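# Sort stickered items into matching colored containers

## Task

Put every item inside the container whose color matches the color of the sticker on that item.

## Robot and tools

Setup: four identical i2rt Big YAM arms, named arm1, arm2, arm3 and arm4. Each has six revolute joints, a two-finger gripper and a wrist camera (arm1_cam_wrist to arm4_cam_wrist). Four fixed room cameras also watch: cam_room_a1, cam_room_a2, cam_room_b1, cam_room_b2. Feet (base_link) in the scene frame, metres: arm1 (-0.644, +1.377, +0.914); arm2 (-0.655, -0.555, +0.928); arm3 (+0.651, -1.332, +0.868); arm4 (+0.648, +0.477, +0.879). Each foot faces its own +x; arm1 and arm4 are turned to face roughly +y, arm2 and arm3 roughly -y. Reach is about 1.0 m from the joint1 axis.

Frames: one shared scene frame, origin on the floor, +z up, in metres. The printed "hand" is the point between the finger pads, roughly 1 cm behind the tips. The fingers point along the hand's own +z and spread along its y. "hand_target" is where the hand would be at the joint targets currently held. Reported hand positions get less accurate at long reach.

Tool move: arguments arm1, arm2, arm3, arm4 (one object per arm; omitted arms get nothing new) and cameras. Each arm object may hold:
- joints: absolute targets keyed by name, radians for arm joints, metres for the gripper. Ranges: joint1_rad -2.879 to 2.879 (base yaw, positive counter-clockwise seen from above); joint2_rad 0 to 3.141 (shoulder, 0 = upper arm pointing back, positive lifts it up then forward); joint3_rad 0 to 3.019 (elbow, 0 = fully folded); joint4_rad -1.692 to 1.57 (hand pitch, positive tilts fingers up); joint5_rad -1.57 to 1.57 (sideways swing, positive toward the arm's right); joint6_rad -2.094 to 2.094 (roll, positive clockwise viewed from behind); gripper_m 0 to 0.093 (gap between fingertips).
- target: one list of 7 numbers [x, y, z, qw, qx, qy, qz], an absolute hand pose in the scene frame, metres plus a unit quaternion, in the same layout as the printed hand line. The hand travels a straight line from its hand_target toward it. When target is given, joints may contain only gripper_m.
- speed: top path speed in m/s, 0.002 to 0.5, default 0.25; rotation is capped at twice that number in rad/s. Only valid together with target.
All motions in one call start at once; all hand paths finish together, paced by the slowest. A hand path lasts 0.5 to 10 s, a whole action at most 15 s. Paths ignore obstacles and other arms. Expect lag, drift and overshoot (especially with a straight arm) and final errors of a centimetre or more. Joint-space moves can swing the hand widely because joints run at different speeds. cameras: list of camera names, or "all", or [] for none; omitted means all. Unknown keys make a call invalid; out-of-range values get it refused, and then the remaining move, wait and finished_scene calls of that reply are skipped.

Other tools: wait (seconds 0 to 10, plus cameras) lets the scene run and returns state. zoom_image (camera, region [x0, y0, x1, y1] in pixels from the top-left, at most 504 by 504) enlarges part of that camera's newest image. read_manual (section "licences") just returns licence text. finished_scene (scene: the current scene number) ends the scene for good; the goal must already hold without any robot help.

Reading results: a "move" line lists each arm given a motion with "done" or its worst status. joint_status and hand_status give each motion's outcome. "off_target": stopped short, may still push. "time_out": the arm could not finish; each joint is left pushing toward a nearby target, and on_its_own lists those still moving ("held at" shows the target, not the reading). "joint command not followed" or "pose unreachable": a safety check blocked the arm (self or other-arm collision, or unreachable pose); the joints then say "not_followed" and may keep trying until given new targets. Arms not named in an action appear under "as last shown" with "not commanded" status. Joint velocities are in rad/s (gripper m/s); "within noise" means still. Joint torques (N m, arm joints only) include gravity, have offsets and noise, and joints 3 and 4 flip sign beyond ±28. The "pictures" line orders the images.

Gripper: when clamping a rigid part, gripper_m reads up to about 5 mm under the part's width (some read up to 2 mm over); shut on nothing it reads 0.000 to 0.003. Commanding about 5 mm below the touch reading gives full force (~50 to 64 N per pad); go less deep on soft objects to avoid crushing. Release by commanding clearly wider than the reading.

Cautions: the arms push on through contact rather than stopping, so avoid driving into tables, containers or objects. Sustained pushing, stretched poses or held loads heat motors: MOTOR HOT appears near 85 °C, and at 100 °C an OVER-TEMPERATURE FAULT drops the arm and its grip for 30 to 60 s or more (afterwards keys say "limit_stop_at_motor_heat"; resend targets). To relieve a stuck push, command the joint's reported position. Never let two robots press together, including one gripper closing on another's fingers; the collision check may react late and does not guard fingers, gripper housings or wrist cameras. Do not drop items, release them while moving, slam, or knock anything off the work area or onto the floor. Loose objects may occasionally get nudged by something else, so recheck positions. The scene keeps running while you compose replies, with the robots holding their last command.

Each tool is called after "Request:" by a JSON object that holds its "name" and its "arguments", one argument or row to a line.

## Session

Request:
{"name": "move", "arguments": {

}}

Scene clock: 0.00 s.
Joint torques (N m): no reading
Motor temperatures (°C): arm1=[22 24 25 23 21 21 21] | arm2=[24 24 24 22 22 20 23] | arm3=[24 24 23 24 24 23 23] | arm4=[23 21 22 22 25 21 24]
Heat: arm1: hottest joint3_rad 25 °C; arm2: hottest joint1_rad 24 °C; arm3: hottest joint1_rad 24 °C; arm4: hottest joint5_rad 25 °C.
Joint velocities: within noise
arm1.joint_positions: joint1_rad=-0.126 joint2_rad=+0.534 joint3_rad=+1.403 joint4_rad=-1.611 joint5_rad=-0.026 joint6_rad=-0.127 gripper_m=+0.09396
arm1.joint_status: not commanded
arm1.hand: x=-0.6307 y=+1.5344 z=+1.4214 quat_wxyz=(-0.298, +0.671, -0.622, -0.272) (m; scene frame)
arm1.hand_target: x=-0.6306 y=+1.5327 z=+1.4326 quat_wxyz=(-0.308, +0.666, -0.618, -0.280) (m; scene frame)
arm1.hand_status: not commanded
arm2.joint_positions: joint1_rad=-0.045 joint2_rad=+0.390 joint3_rad=+1.428 joint4_rad=-1.186 joint5_rad=+0.166 joint6_rad=-0.774 gripper_m=+0.09396
arm2.joint_status: not commanded
arm2.hand: x=-0.6756 y=-0.6916 z=+1.5578 quat_wxyz=(-0.217, -0.319, -0.688, +0.615) (m; scene frame)
arm2.hand_target: x=-0.6760 y=-0.6854 z=+1.5652 quat_wxyz=(-0.221, -0.317, -0.681, +0.622) (m; scene frame)
arm2.hand_status: not commanded
arm3.joint_positions: joint1_rad=+0.075 joint2_rad=+0.276 joint3_rad=+1.523 joint4_rad=-1.599 joint5_rad=-0.185 joint6_rad=-0.597 gripper_m=+0.09396
arm3.joint_status: not commanded
arm3.hand: x=+0.6803 y=-1.3506 z=+1.4452 quat_wxyz=(-0.326, -0.350, -0.735, +0.481) (m; scene frame)
arm3.hand_target: x=+0.6804 y=-1.3484 z=+1.4507 quat_wxyz=(-0.328, -0.347, -0.731, +0.487) (m; scene frame)
arm3.hand_status: not commanded
arm4.joint_positions: joint1_rad=+0.109 joint2_rad=+0.555 joint3_rad=+1.556 joint4_rad=-1.251 joint5_rad=+0.178 joint6_rad=-0.775 gripper_m=+0.09396
arm4.joint_status: not commanded
arm4.hand: x=+0.6522 y=+0.6599 z=+1.5276 quat_wxyz=(-0.572, +0.731, -0.297, -0.221) (m; scene frame)
arm4.hand_target: x=+0.6531 y=+0.6547 z=+1.5360 quat_wxyz=(-0.580, +0.725, -0.296, -0.226) (m; scene frame)
arm4.hand_status: not commanded
pictures: arm1_cam_wrist, arm2_cam_wrist, arm3_cam_wrist, arm4_cam_wrist, cam_room_a1, cam_room_a2, cam_room_b1, cam_room_b2
Images, in order (width x height): arm1_cam_wrist 672x504, arm2_cam_wrist 672x504, arm3_cam_wrist 672x504, arm4_cam_wrist 672x504, cam_room_a1 672x504, cam_room_a2 672x504, cam_room_b1 672x504, cam_room_b2 672x504.

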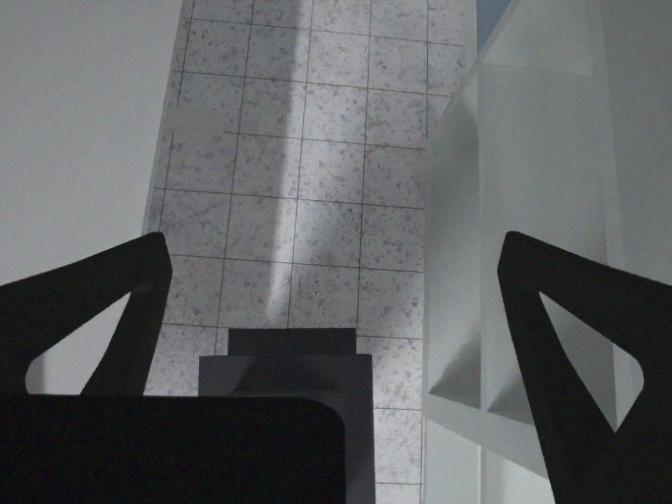

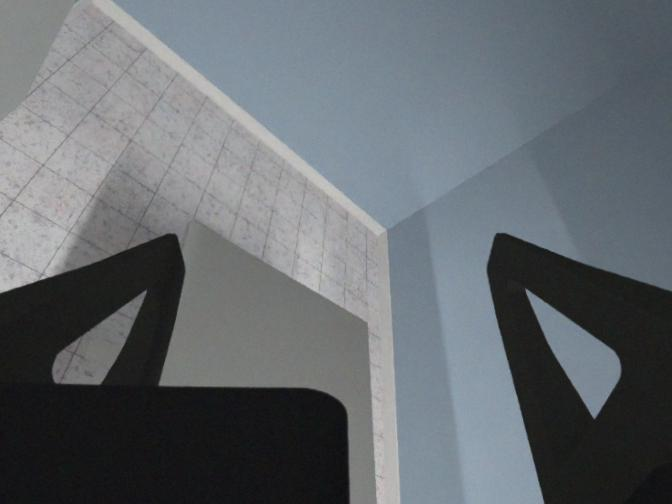

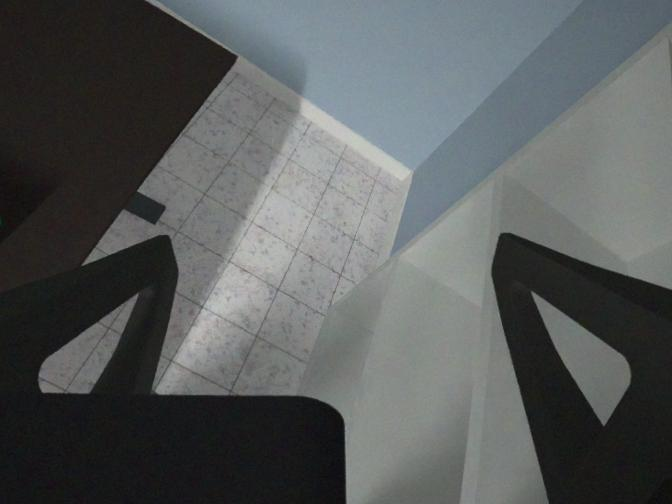

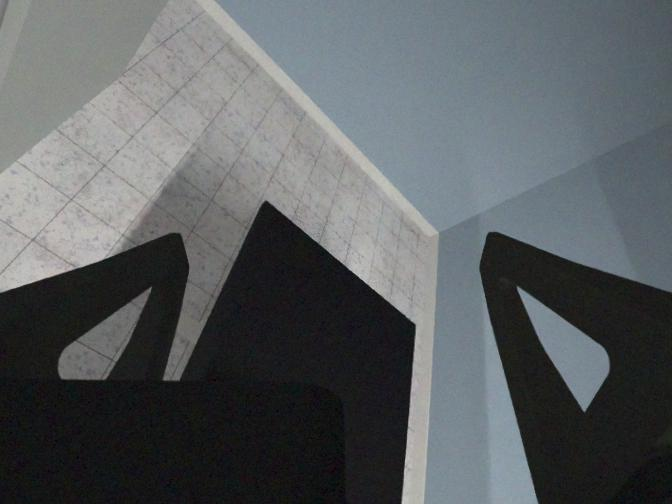

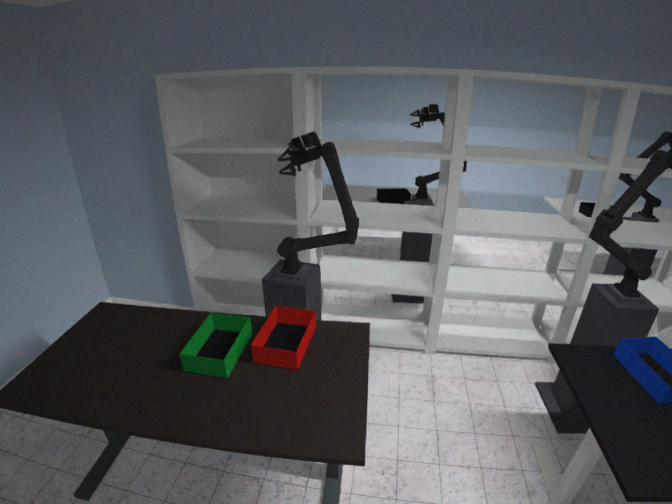

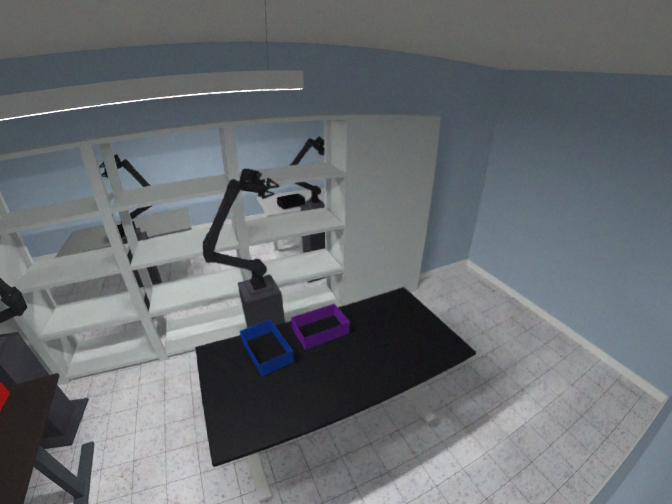

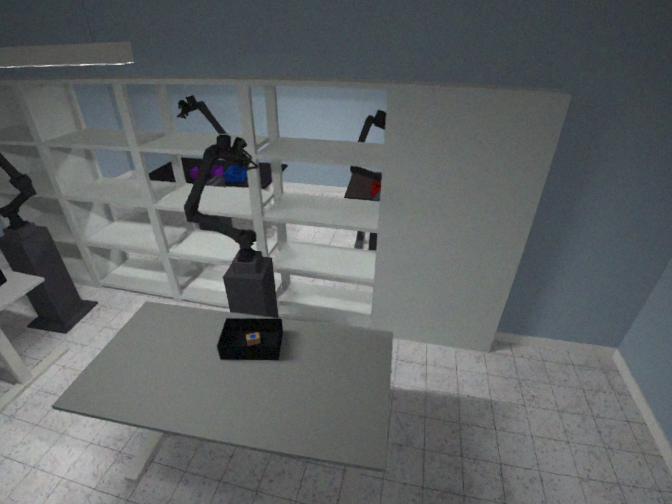

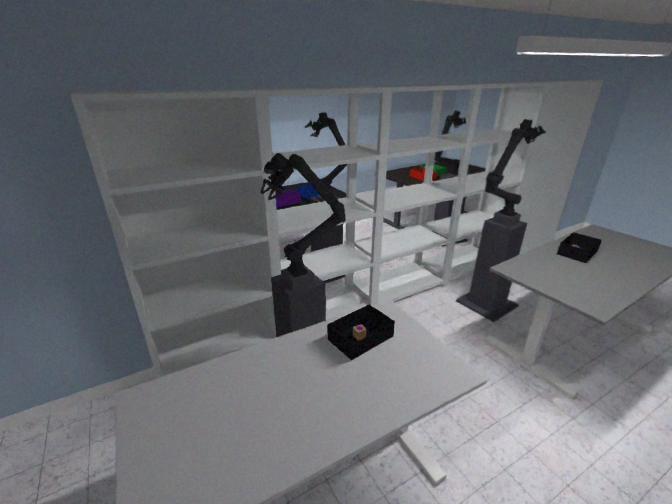

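Request:
{"name": "zoom_image", "arguments": {
  "camera": "cam_room_b1",
  "region": [130, 120, 400, 380]
}}

Request:
{"name": "zoom_image", "arguments": {
  "camera": "cam_room_b2",
  "region": [250, 80, 520, 370]
}}

Request:
{"name": "zoom_image", "arguments": {
  "camera": "cam_room_a1",
  "region": [170, 70, 672, 400]
}}

Request:
{"name": "zoom_image", "arguments": {
  "camera": "cam_room_a2",
  "region": [0, 120, 480, 420]
}}

Scaled by 1.867.

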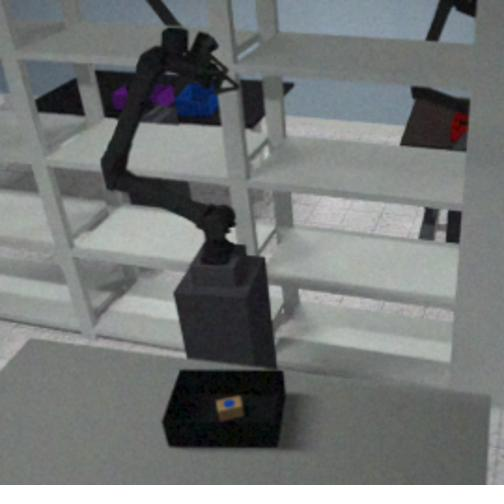

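Scaled by 1.738.

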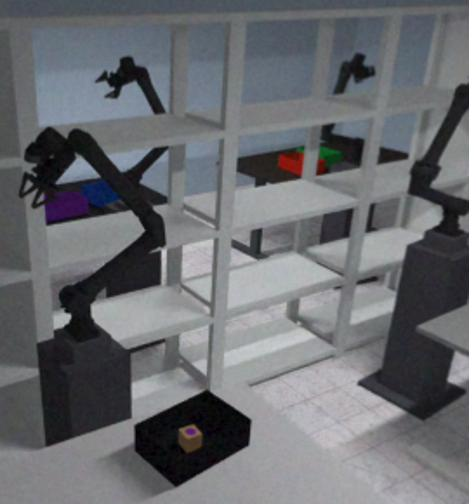

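Scaled by 1.004.

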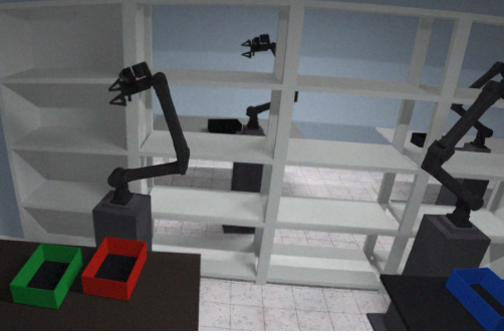

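Scaled by 1.050.

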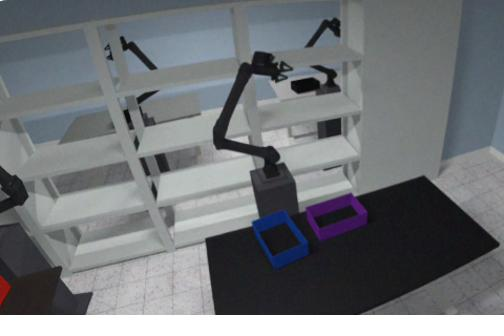

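Request:
{"name": "move", "arguments": {
  "arm1": {"joints":{"joint1_rad":1.6,"joint2_rad":0.6,"joint3_rad":1.1,"joint4_rad":-1.6,"joint5_rad":0,"joint6_rad":0}},
  "arm2": {"joints":{"joint1_rad":-1.69,"joint2_rad":0.6,"joint3_rad":1.1,"joint4_rad":-1.6,"joint5_rad":0,"joint6_rad":0}},
  "arm3": {"joints":{"joint1_rad":1.69,"joint2_rad":0.6,"joint3_rad":1.1,"joint4_rad":-1.6,"joint5_rad":0,"joint6_rad":0}},
  "arm4": {"joints":{"joint1_rad":-1.63,"joint2_rad":0.6,"joint3_rad":1.1,"joint4_rad":-1.6,"joint5_rad":0,"joint6_rad":0}}
}}

Scene clock: 36.07 s.
Joint torques (N m): arm1=[-0.85 2.32 11.43 1.66 0.13 0.08] | arm2=[0.21 -0.56 11.96 1.09 -0.08 0.2] | arm3=[2.02 1.44 9.54 0.83 0.1 0.03] | arm4=[0.56 -0.38 8.62 0.4 0.02 0.15]
Motor temperatures (°C): arm1=[22 24 28 24 21 21 21] | arm2=[24 25 26 23 22 20 23] | arm3=[24 25 24 24 24 23 23] | arm4=[23 22 26 22 25 21 24]
Heat: arm1: hottest joint3_rad 28 °C; arm2: hottest joint3_rad 26 °C; arm3: hottest joint2_rad 25 °C; arm4: hottest joint3_rad 26 °C.
move: arm1 done; arm2 done; arm3 done; arm4 done
Joint velocities: within noise
arm1.joint_positions: joint1_rad=+1.593 joint2_rad=+0.610 joint3_rad=+1.085 joint4_rad=-1.610 joint5_rad=-0.002 joint6_rad=-0.007 gripper_m=+0.09398
arm1.joint_status: all done
arm1.hand: x=-0.8312 y=+1.3590 z=+1.2719 quat_wxyz=(+0.008, +0.973, +0.049, -0.223) (m; scene frame)
arm1.hand_target: x=-0.8315 y=+1.3578 z=+1.2814 quat_wxyz=(+0.010, +0.969, +0.048, -0.240) (m; scene frame)
arm1.hand_status: not commanded
arm2.joint_positions: joint1_rad=-1.685 joint2_rad=+0.602 joint3_rad=+1.086 joint4_rad=-1.586 joint5_rad=+0.002 joint6_rad=-0.014 gripper_m=+0.09398
arm2.joint_status: all done
arm2.hand: x=-0.8532 y=-0.5563 z=+1.2870 quat_wxyz=(+0.004, -0.973, -0.008, +0.231) (m; scene frame)
arm2.hand_target: x=-0.8501 y=-0.5555 z=+1.2922 quat_wxyz=(+0.002, -0.973, +0.001, +0.232) (m; scene frame)
arm2.hand_status: not commanded
arm3.joint_positions: joint1_rad=+1.680 joint2_rad=+0.595 joint3_rad=+1.085 joint4_rad=-1.599 joint5_rad=-0.002 joint6_rad=-0.008 gripper_m=+0.09398
arm3.joint_status: all done
arm3.hand: x=+0.8434 y=-1.3291 z=+1.2267 quat_wxyz=(-0.230, +0.000, -0.973, +0.008) (m; scene frame)
arm3.hand_target: x=+0.8448 y=-1.3273 z=+1.2321 quat_wxyz=(-0.234, +0.001, -0.972, +0.007) (m; scene frame)
arm3.hand_status: not commanded
arm4.joint_positions: joint1_rad=-1.625 joint2_rad=+0.611 joint3_rad=+1.095 joint4_rad=-1.589 joint5_rad=+0.002 joint6_rad=-0.013 gripper_m=+0.09398
arm4.joint_status: all done
arm4.hand: x=+0.8489 y=+0.4782 z=+1.2395 quat_wxyz=(-0.228, +0.008, -0.974, +0.004) (m; scene frame)
arm4.hand_target: x=+0.8440 y=+0.4776 z=+1.2427 quat_wxyz=(-0.231, -0.001, -0.973, +0.002) (m; scene frame)
arm4.hand_status: not commanded
pictures: arm1_cam_wrist, arm2_cam_wrist, arm3_cam_wrist, arm4_cam_wrist, cam_room_a1, cam_room_a2, cam_room_b1, cam_room_b2
Images, in order (width x height): arm1_cam_wrist 672x504, arm2_cam_wrist 672x504, arm3_cam_wrist 672x504, arm4_cam_wrist 672x504, cam_room_a1 672x504, cam_room_a2 672x504, cam_room_b1 672x504, cam_room_b2 672x504.

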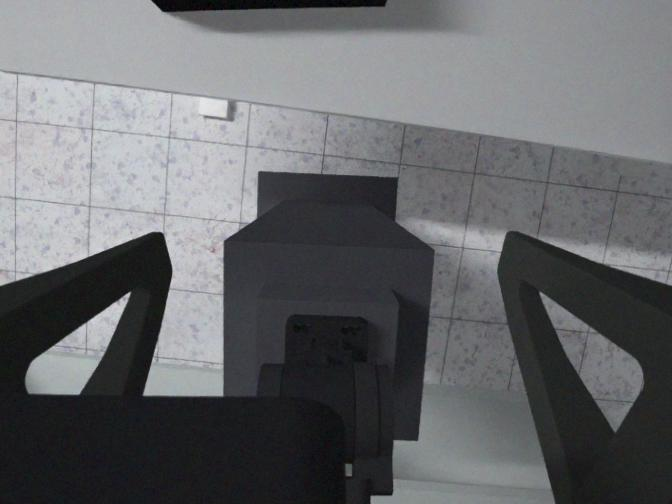

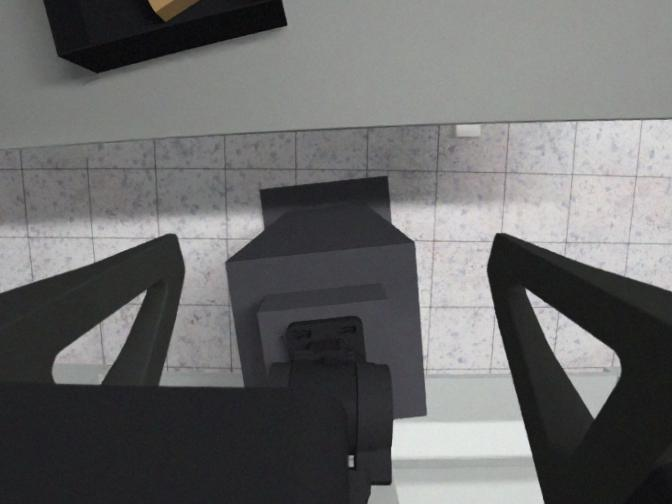

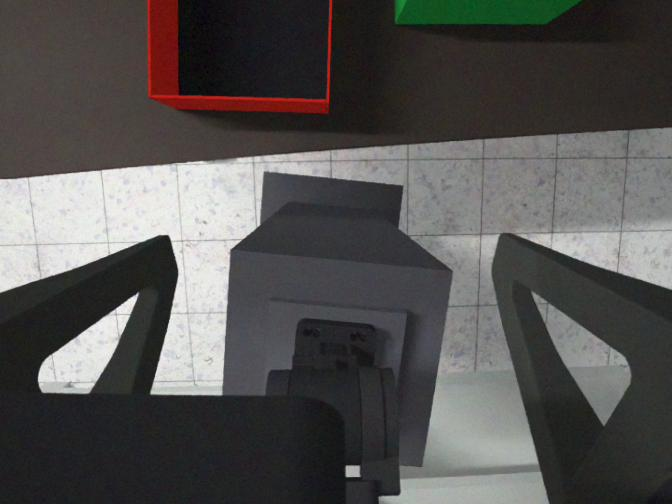

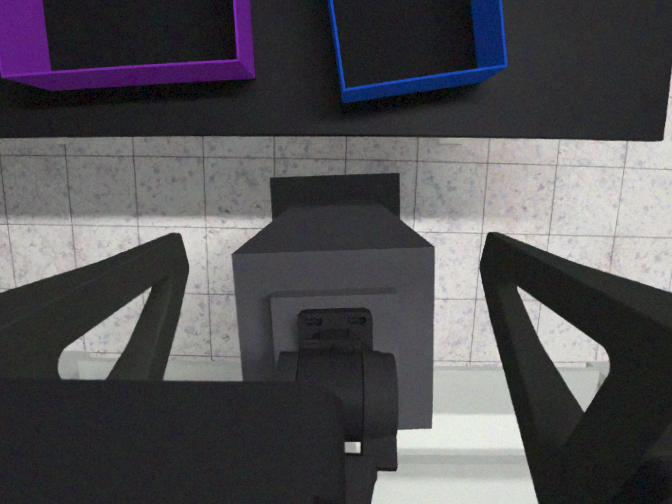

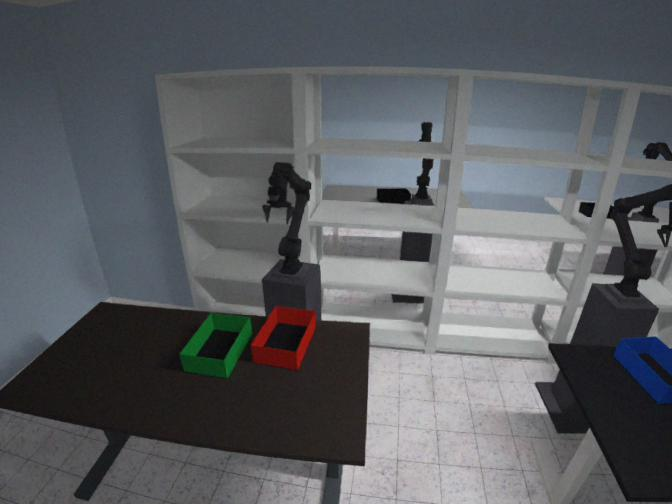

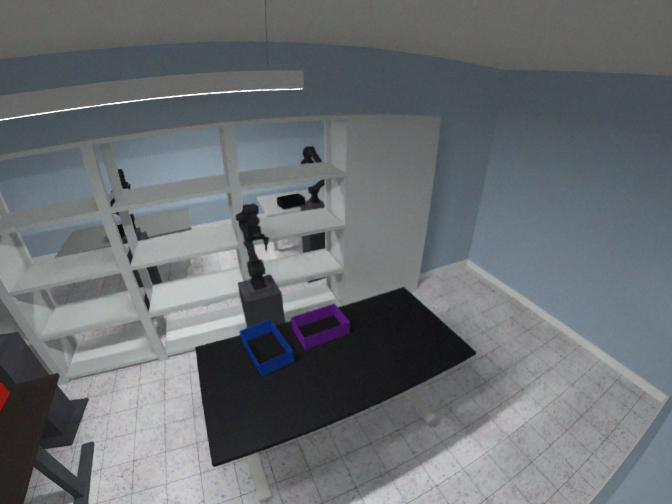

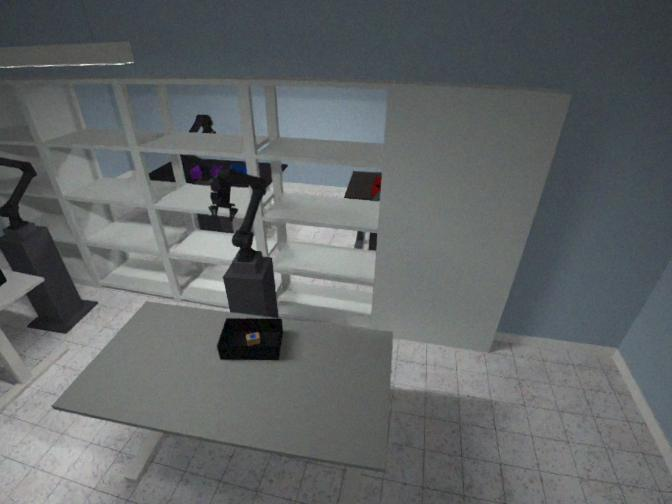

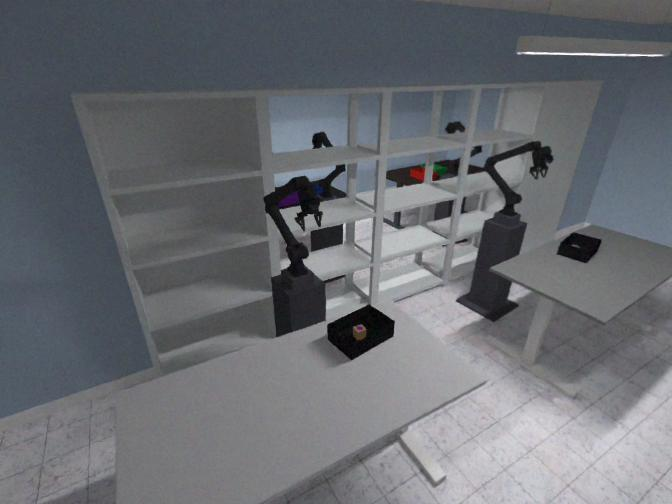

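Request:
{"name": "move", "arguments": {
  "arm1": {"target":[-1.1,1.3,1.27,0,0.966,0,-0.259],"speed":0.4},
  "arm2": {"target":[-1.1,-0.6,1.27,0,0.966,0,-0.259],"speed":0.4},
  "arm3": {"target":[1.1,-1.4,1.27,0.259,0,0.966,0],"speed":0.4},
  "arm4": {"target":[1.1,0.55,1.27,0.259,0,0.966,0],"speed":0.4},
  "cameras": ["arm1_cam_wrist","arm2_cam_wrist","arm3_cam_wrist","arm4_cam_wrist"]
}}

Scene clock: 53.30 s.
Joint torques (N m): arm1=[-0.97 -7.47 16.69 1.58 0.17 0.1] | arm2=[1.32 -9.88 16.83 2.13 0.19 0.21] | arm3=[0.32 -11.52 13.56 0.98 -0.16 -0.13] | arm4=[1.26 -10.17 12.62 0.84 0.25 0.17]
Motor temperatures (°C): arm1=[22 24 29 23 21 21 21] | arm2=[24 25 28 22 22 20 23] | arm3=[24 25 25 24 24 23 23] | arm4=[23 22 28 22 25 21 24]
Heat: arm1: hottest joint3_rad 29 °C; arm2: hottest joint3_rad 28 °C; arm3: hottest joint2_rad 25 °C; arm4: hottest joint3_rad 28 °C.
move: arm1 off_target; arm2 off_target; arm3 off_target; arm4 off_target
Joint velocities: within noise
arm1.joint_positions: joint1_rad=+1.691 joint2_rad=+1.264 joint3_rad=+1.333 joint4_rad=-1.219 joint5_rad=+0.092 joint6_rad=+0.168 gripper_m=+0.09398
arm1.joint_status: not commanded
arm1.hand: x=-1.0870 y=+1.3070 z=+1.2352 quat_wxyz=(-0.008, +0.975, +0.001, -0.221) (m; scene frame)
arm1.hand_target: x=-1.0979 y=+1.3004 z=+1.2698 quat_wxyz=(+0.000, +0.966, +0.000, -0.259) (m; scene frame)
arm1.hand_status: off_target (0.038 m and 4.6 deg from the pose sent, 0.275 m and 7.0 deg at the start)
arm2.joint_positions: joint1_rad=-1.575 joint2_rad=+1.181 joint3_rad=+1.255 joint4_rad=-1.185 joint5_rad=+0.053 joint6_rad=+0.092 gripper_m=+0.09398
arm2.joint_status: not commanded
arm2.hand: x=-1.0846 y=-0.5951 z=+1.2415 quat_wxyz=(+0.004, -0.974, -0.004, +0.228) (m; scene frame)
arm2.hand_target: x=-1.0983 y=-0.5999 z=+1.2700 quat_wxyz=(-0.001, -0.966, +0.000, +0.259) (m; scene frame)
arm2.hand_status: off_target (0.033 m and 3.8 deg from the pose sent, 0.251 m and 3.4 deg at the start)
arm3.joint_positions: joint1_rad=+1.499 joint2_rad=+1.256 joint3_rad=+1.466 joint4_rad=-1.336 joint5_rad=-0.109 joint6_rad=-0.163 gripper_m=+0.09398
arm3.joint_status: not commanded
arm3.hand: x=+1.0940 y=-1.3943 z=+1.2391 quat_wxyz=(-0.227, -0.001, -0.974, -0.007) (m; scene frame)
arm3.hand_target: x=+1.0986 y=-1.3997 z=+1.2696 quat_wxyz=(-0.259, +0.000, -0.966, +0.001) (m; scene frame)
arm3.hand_status: off_target (0.032 m and 3.9 deg from the pose sent, 0.270 m and 3.6 deg at the start)
arm4.joint_positions: joint1_rad=-1.441 joint2_rad=+1.236 joint3_rad=+1.438 joint4_rad=-1.307 joint5_rad=+0.090 joint6_rad=+0.155 gripper_m=+0.09398
arm4.joint_status: not commanded
arm4.hand: x=+1.0906 y=+0.5456 z=+1.2447 quat_wxyz=(-0.232, +0.005, -0.973, +0.006) (m; scene frame)
arm4.hand_target: x=+1.0988 y=+0.5497 z=+1.2699 quat_wxyz=(-0.259, +0.000, -0.966, +0.000) (m; scene frame)
arm4.hand_status: off_target (0.027 m and 3.3 deg from the pose sent, 0.263 m and 3.8 deg at the start)
pictures: arm1_cam_wrist, arm2_cam_wrist, arm3_cam_wrist, arm4_cam_wrist
Images, in order (width x height): arm1_cam_wrist 672x504, arm2_cam_wrist 672x504, arm3_cam_wrist 672x504, arm4_cam_wrist 672x504.

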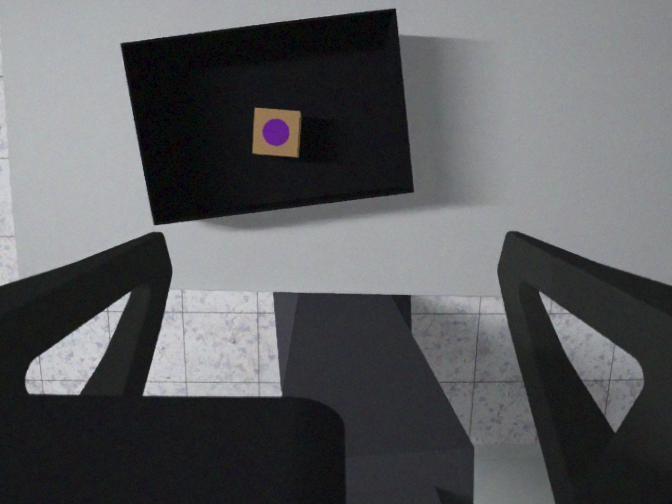

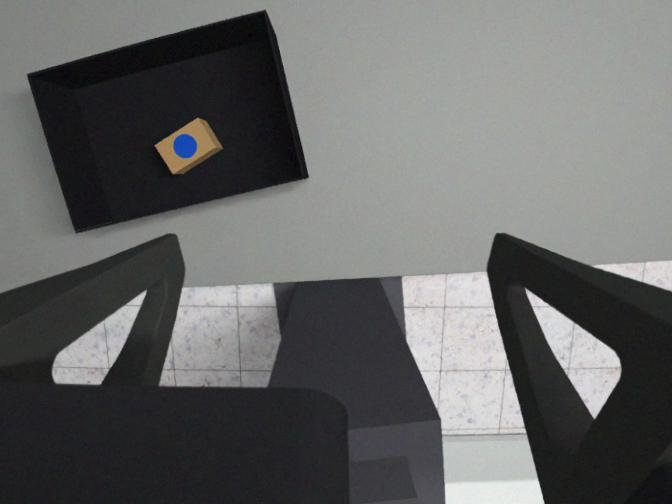

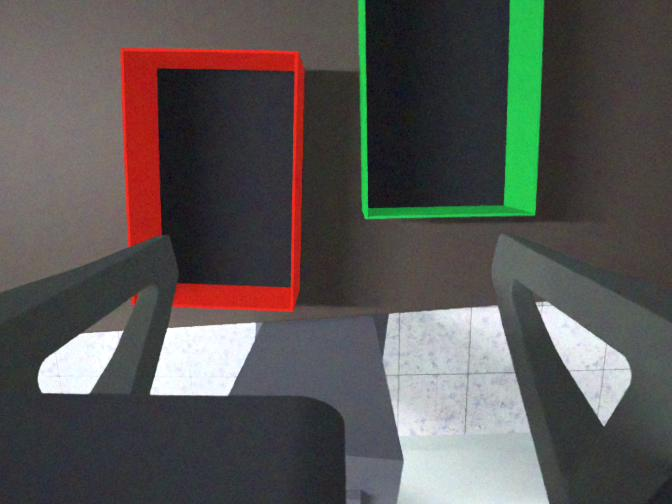

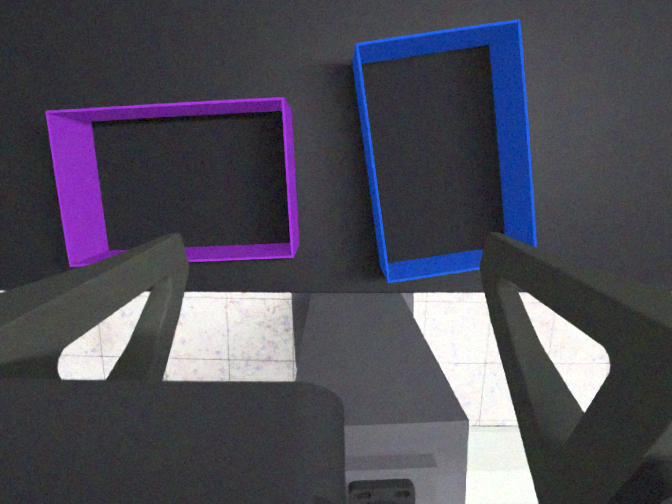

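Request:
{"name": "move", "arguments": {
  "arm1": {"target":[-1.12,1.24,1.13,0,0.966,0,-0.259],"speed":0.4},
  "arm2": {"target":[-1.12,-0.77,1.13,0,0.966,0,-0.259],"speed":0.4},
  "arm3": {"target":[1.12,-1.4,1.13,0.259,0,0.966,0],"speed":0.4},
  "arm4": {"target":[1.12,0.55,1.13,0.259,0,0.966,0],"speed":0.4},
  "cameras": ["arm1_cam_wrist","arm2_cam_wrist","arm3_cam_wrist","arm4_cam_wrist"]
}}

Scene clock: 86.60 s.
Joint torques (N m): arm1=[-1.2 -8.94 11.75 1.84 0.24 0.11] | arm2=[0.21 -14.33 11.18 2.32 0.36 0.21] | arm3=[1.38 -11.22 9.39 1.5 0.06 -0.01] | arm4=[0.67 -9.88 9.37 1.32 0.14 0.1]
Motor temperatures (°C): arm1=[22 25 36 23 21 21 21] | arm2=[24 25 33 22 22 20 23] | arm3=[24 25 30 24 24 23 23] | arm4=[23 22 36 22 25 21 24]
Heat: arm1: hottest joint3_rad 36 °C; arm2: hottest joint3_rad 33 °C; arm3: hottest joint3_rad 30 °C; arm4: hottest joint3_rad 36 °C.
move: arm1 off_target; arm2 done; arm3 done; arm4 done
Joint velocities: within noise
arm1.joint_positions: joint1_rad=+1.829 joint2_rad=+1.378 joint3_rad=+1.119 joint4_rad=-0.864 joint5_rad=+0.155 joint6_rad=+0.286 gripper_m=+0.09398
arm1.joint_status: not commanded
arm1.hand: x=-1.1140 y=+1.2447 z=+1.1186 quat_wxyz=(-0.007, +0.970, +0.003, -0.241) (m; scene frame)
arm1.hand_target: x=-1.1197 y=+1.2400 z=+1.1300 quat_wxyz=(+0.000, +0.966, +0.000, -0.259) (m; scene frame)
arm1.hand_status: off_target (0.014 m and 2.2 deg from the pose sent, 0.129 m and 4.6 deg at the start)
arm2.joint_positions: joint1_rad=-1.166 joint2_rad=+1.420 joint3_rad=+1.165 joint4_rad=-0.862 joint5_rad=+0.244 joint6_rad=+0.442 gripper_m=+0.09398
arm2.joint_status: not commanded
arm2.hand: x=-1.1163 y=-0.7725 z=+1.1291 quat_wxyz=(+0.003, -0.968, -0.012, +0.252) (m; scene frame)
arm2.hand_target: x=-1.1199 y=-0.7699 z=+1.1300 quat_wxyz=(+0.000, -0.966, +0.000, +0.259) (m; scene frame)
arm2.hand_status: done (0.005 m and 1.6 deg from the pose sent, 0.210 m and 3.8 deg at the start)
arm3.joint_positions: joint1_rad=+1.499 joint2_rad=+1.270 joint3_rad=+1.168 joint4_rad=-0.973 joint5_rad=-0.109 joint6_rad=-0.163 gripper_m=+0.09398
arm3.joint_status: not commanded
arm3.hand: x=+1.1164 y=-1.4004 z=+1.1269 quat_wxyz=(-0.251, +0.001, -0.968, -0.002) (m; scene frame)
arm3.hand_target: x=+1.1199 y=-1.4001 z=+1.1299 quat_wxyz=(-0.259, +0.000, -0.966, +0.000) (m; scene frame)
arm3.hand_status: done (0.005 m and 1.0 deg from the pose sent, 0.112 m and 3.9 deg at the start)
arm4.joint_positions: joint1_rad=-1.441 joint2_rad=+1.259 joint3_rad=+1.147 joint4_rad=-0.943 joint5_rad=+0.090 joint6_rad=+0.155 gripper_m=+0.09398
arm4.joint_status: not commanded
arm4.hand: x=+1.1145 y=+0.5498 z=+1.1323 quat_wxyz=(-0.256, +0.004, -0.967, +0.001) (m; scene frame)
arm4.hand_target: x=+1.1199 y=+0.5500 z=+1.1301 quat_wxyz=(-0.259, +0.000, -0.966, +0.000) (m; scene frame)
arm4.hand_status: done (0.006 m and 0.6 deg from the pose sent, 0.118 m and 3.3 deg at the start)
pictures: arm1_cam_wrist, arm2_cam_wrist, arm3_cam_wrist, arm4_cam_wrist
Images, in order (width x height): arm1_cam_wrist 672x504, arm2_cam_wrist 672x504, arm3_cam_wrist 672x504, arm4_cam_wrist 672x504.

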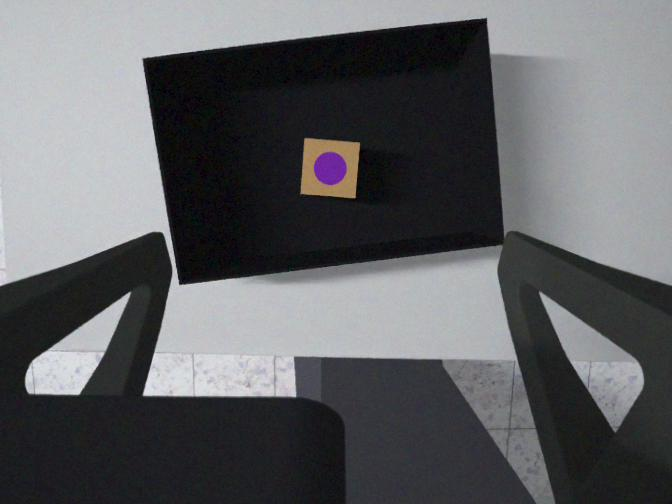

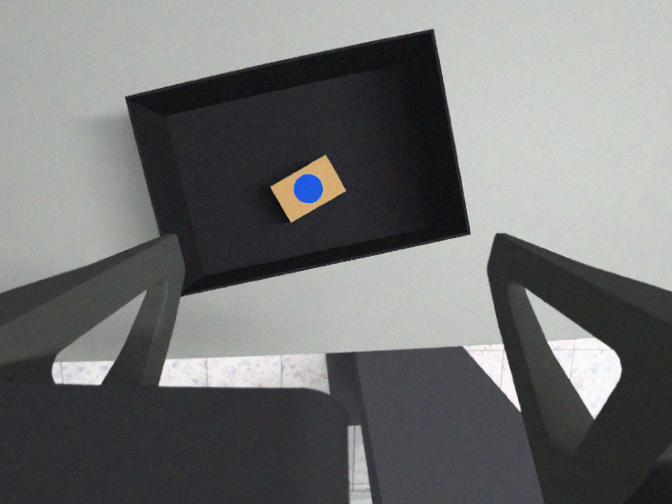

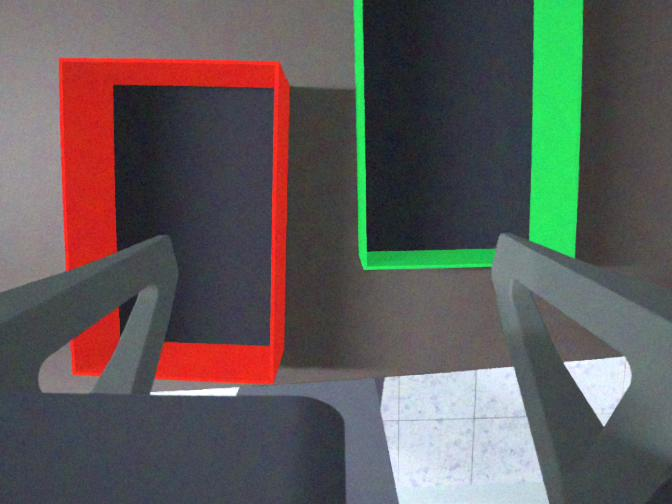

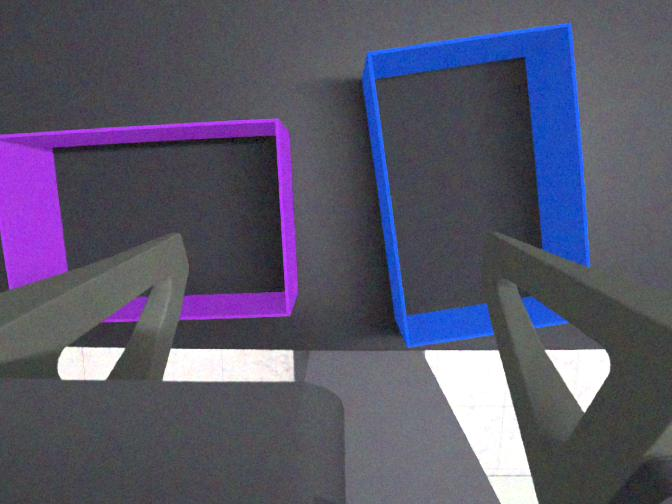

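Request:
{"name": "move", "arguments": {
  "arm1": {"target":[-1.145,1.238,1.0,0,1,0,0],"speed":0.3},
  "arm2": {"target":[-1.136,-0.80,1.0,0,0.968,0.25,0],"speed":0.3},
  "arm3": {"joints":{"joint1_rad":-1.47,"joint2_rad":0.6,"joint3_rad":1.5,"joint4_rad":-1.0,"joint5_rad":0,"joint6_rad":0}},
  "arm4": {"joints":{"joint1_rad":1.54,"joint2_rad":0.6,"joint3_rad":1.5,"joint4_rad":-1.0,"joint5_rad":0,"joint6_rad":0}},
  "cameras": ["arm1_cam_wrist","arm2_cam_wrist","arm3_cam_wrist","arm4_cam_wrist"]
}}

Scene clock: 114.60 s.
Joint torques (N m): arm1=[-3.02 -13.22 14.06 -0.16 -0.01 -0.03] | arm2=[0.09 -17.32 14.22 0.16 -0.16 -0.06] | arm3=[0.62 1.85 7.35 1.7 0 0] | arm4=[1.32 2.02 7.01 1.29 0.11 -0.05]
Motor temperatures (°C): arm1=[22 25 35 23 21 21 21] | arm2=[24 26 32 22 22 20 23] | arm3=[24 25 30 24 24 23 23] | arm4=[23 22 34 22 24 21 24]
Heat: arm1: hottest joint3_rad 35 °C; arm2: hottest joint3_rad 32 °C; arm3: hottest joint3_rad 30 °C; arm4: hottest joint3_rad 34 °C.
move: arm1 off_target; arm2 off_target; arm3 done; arm4 done
Joint velocities: within noise
arm1.joint_positions: joint1_rad=+1.781 joint2_rad=+1.805 joint3_rad=+1.324 joint4_rad=-1.146 joint5_rad=-0.005 joint6_rad=+0.276 gripper_m=+0.09398
arm1.joint_status: not commanded
arm1.hand: x=-1.1241 y=+1.2391 z=+0.9824 quat_wxyz=(-0.007, +1.000, +0.001, +0.019) (m; scene frame)
arm1.hand_target: x=-1.1441 y=+1.2383 z=+1.0004 quat_wxyz=(+0.000, +1.000, +0.000, -0.001) (m; scene frame)
arm1.hand_status: off_target (0.027 m and 2.4 deg from the pose sent, 0.123 m and 28.0 deg at the start)
arm2.joint_positions: joint1_rad=-1.207 joint2_rad=+1.823 joint3_rad=+1.368 joint4_rad=-1.130 joint5_rad=+0.002 joint6_rad=-0.021 gripper_m=+0.09398
arm2.joint_status: not commanded
arm2.hand: x=-1.1179 y=-0.7959 z=+0.9929 quat_wxyz=(+0.004, -0.969, -0.248, -0.008) (m; scene frame)
arm2.hand_target: x=-1.1353 y=-0.7996 z=+1.0001 quat_wxyz=(+0.000, -0.968, -0.250, +0.001) (m; scene frame)
arm2.hand_status: off_target (0.020 m and 1.1 deg from the pose sent, 0.134 m and 40.0 deg at the start)
arm3.joint_positions: joint1_rad=-1.459 joint2_rad=+0.607 joint3_rad=+1.497 joint4_rad=-0.999 joint5_rad=+0.000 joint6_rad=-0.007 gripper_m=+0.09402
arm3.joint_status: all done
arm3.hand: x=+0.4153 y=-1.3198 z=+1.5393 quat_wxyz=(+0.000, -0.745, +0.005, +0.667) (m; scene frame)
arm3.hand_target: x=+0.4204 y=-1.3174 z=+1.5423 quat_wxyz=(+0.001, -0.742, +0.012, +0.670) (m; scene frame)
arm3.hand_status: not commanded
arm4.joint_positions: joint1_rad=+1.535 joint2_rad=+0.609 joint3_rad=+1.496 joint4_rad=-0.994 joint5_rad=-0.001 joint6_rad=+0.010 gripper_m=+0.09402
arm4.joint_status: all done
arm4.hand: x=+0.4150 y=+0.4751 z=+1.5528 quat_wxyz=(+0.012, +0.742, +0.003, -0.670) (m; scene frame)
arm4.hand_target: x=+0.4212 y=+0.4742 z=+1.5552 quat_wxyz=(+0.010, +0.740, +0.008, -0.673) (m; scene frame)
arm4.hand_status: not commanded
pictures: arm1_cam_wrist, arm2_cam_wrist, arm3_cam_wrist, arm4_cam_wrist
Images, in order (width x height): arm1_cam_wrist 672x504, arm2_cam_wrist 672x504, arm3_cam_wrist 672x504, arm4_cam_wrist 672x504.

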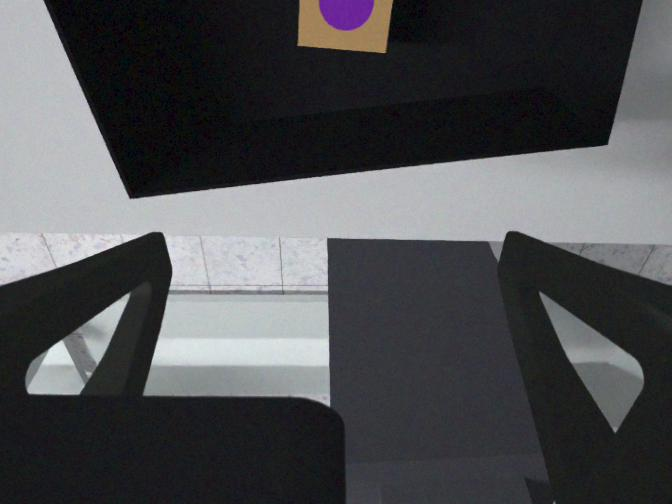

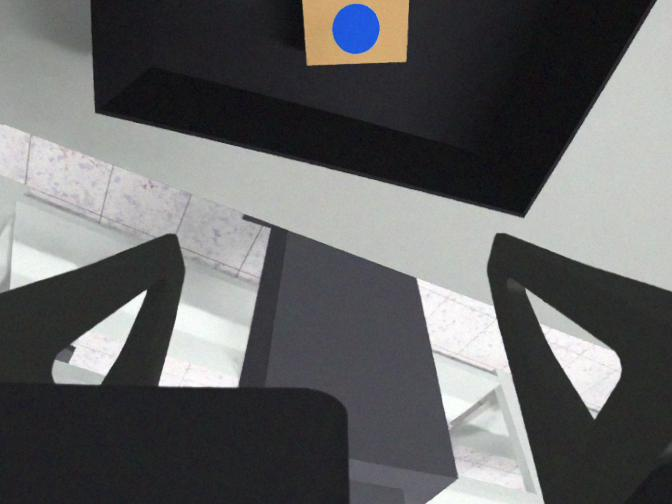

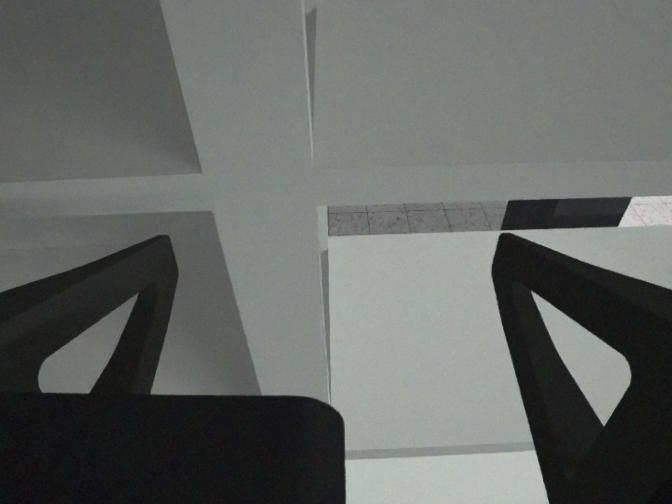

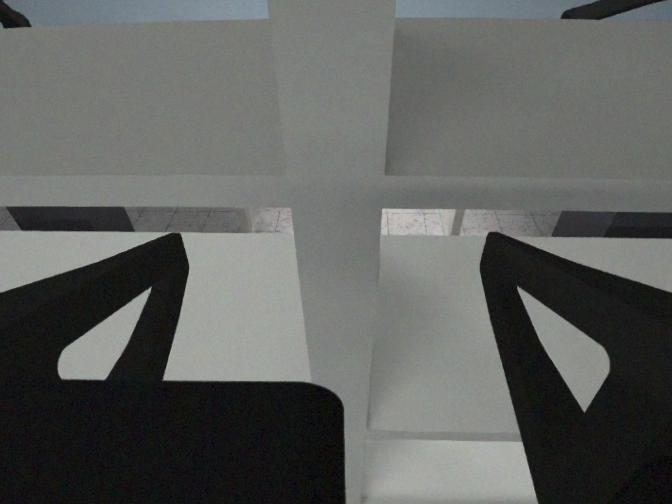

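Request:
{"name": "move", "arguments": {
  "arm1": {"target":[-1.08,1.243,0.915,-0.009,0.965,-0.034,-0.259],"speed":0.3},
  "arm2": {"target":[-1.075,-0.758,0.91,0.065,0.935,0.2415,-0.2507],"speed":0.3},
  "cameras": ["arm1_cam_wrist","arm2_cam_wrist"]
}}

Scene clock: 163.63 s.
Joint torques (N m): arm1=[-1.2 -10.46 7.97 1.73 0.24 0.14] | arm2=[-0.03 -14.45 7.35 2.43 -0.19 -0.08] | arm3=[0.44 1.79 7.32 1.72 0.01 0.01] | arm4=[1.03 1.67 7.19 1.14 0.11 -0.06]
Motor temperatures (°C): arm1=[22 25 34 23 21 21 21] | arm2=[24 26 33 22 22 20 23] | arm3=[24 25 28 24 24 23 23] | arm4=[23 22 29 22 24 21 24]
Heat: arm1: hottest joint3_rad 34 °C; arm2: hottest joint3_rad 33 °C; arm3: hottest joint3_rad 28 °C; arm4: hottest joint3_rad 29 °C.
move: arm1 off_target; arm2 done
Joint velocities: within noise
arm1.joint_positions: joint1_rad=+1.873 joint2_rad=+1.627 joint3_rad=+0.716 joint4_rad=-0.238 joint5_rad=+0.209 joint6_rad=+0.391 gripper_m=+0.09398
arm1.joint_status: not commanded
arm1.hand: x=-1.0709 y=+1.2502 z=+0.9022 quat_wxyz=(-0.019, +0.970, -0.032, -0.239) (m; scene frame)
arm1.hand_target: x=-1.0798 y=+1.2430 z=+0.9151 quat_wxyz=(-0.009, +0.965, -0.034, -0.259) (m; scene frame)
arm1.hand_status: off_target (0.017 m and 2.7 deg from the pose sent, 0.080 m and 32.5 deg at the start)
arm2.joint_positions: joint1_rad=-1.241 joint2_rad=+1.648 joint3_rad=+0.709 joint4_rad=-0.126 joint5_rad=-0.033 joint6_rad=-0.044 gripper_m=+0.09398
arm2.joint_status: not commanded
arm2.hand: x=-1.0708 y=-0.7602 z=+0.9064 quat_wxyz=(-0.064, -0.938, -0.239, +0.241) (m; scene frame)
arm2.hand_target: x=-1.0750 y=-0.7580 z=+0.9100 quat_wxyz=(-0.065, -0.935, -0.242, +0.251) (m; scene frame)
arm2.hand_status: done (0.006 m and 1.2 deg from the pose sent, 0.101 m and 31.1 deg at the start)
arm3, arm4: as last shown
pictures: arm1_cam_wrist, arm2_cam_wrist
Images, in order (width x height): arm1_cam_wrist 672x504, arm2_cam_wrist 672x504.

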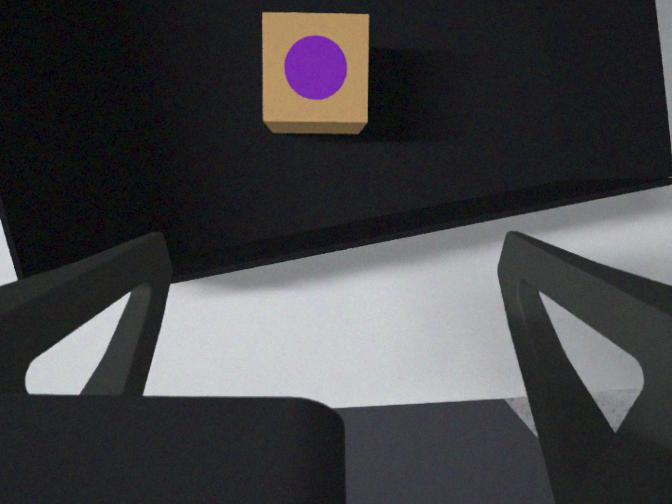

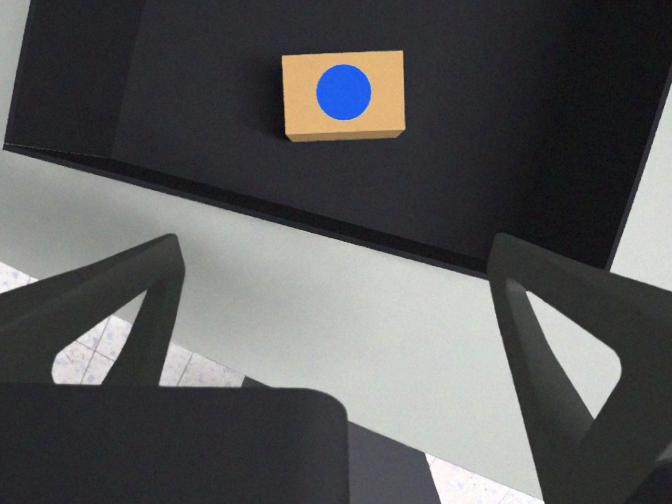

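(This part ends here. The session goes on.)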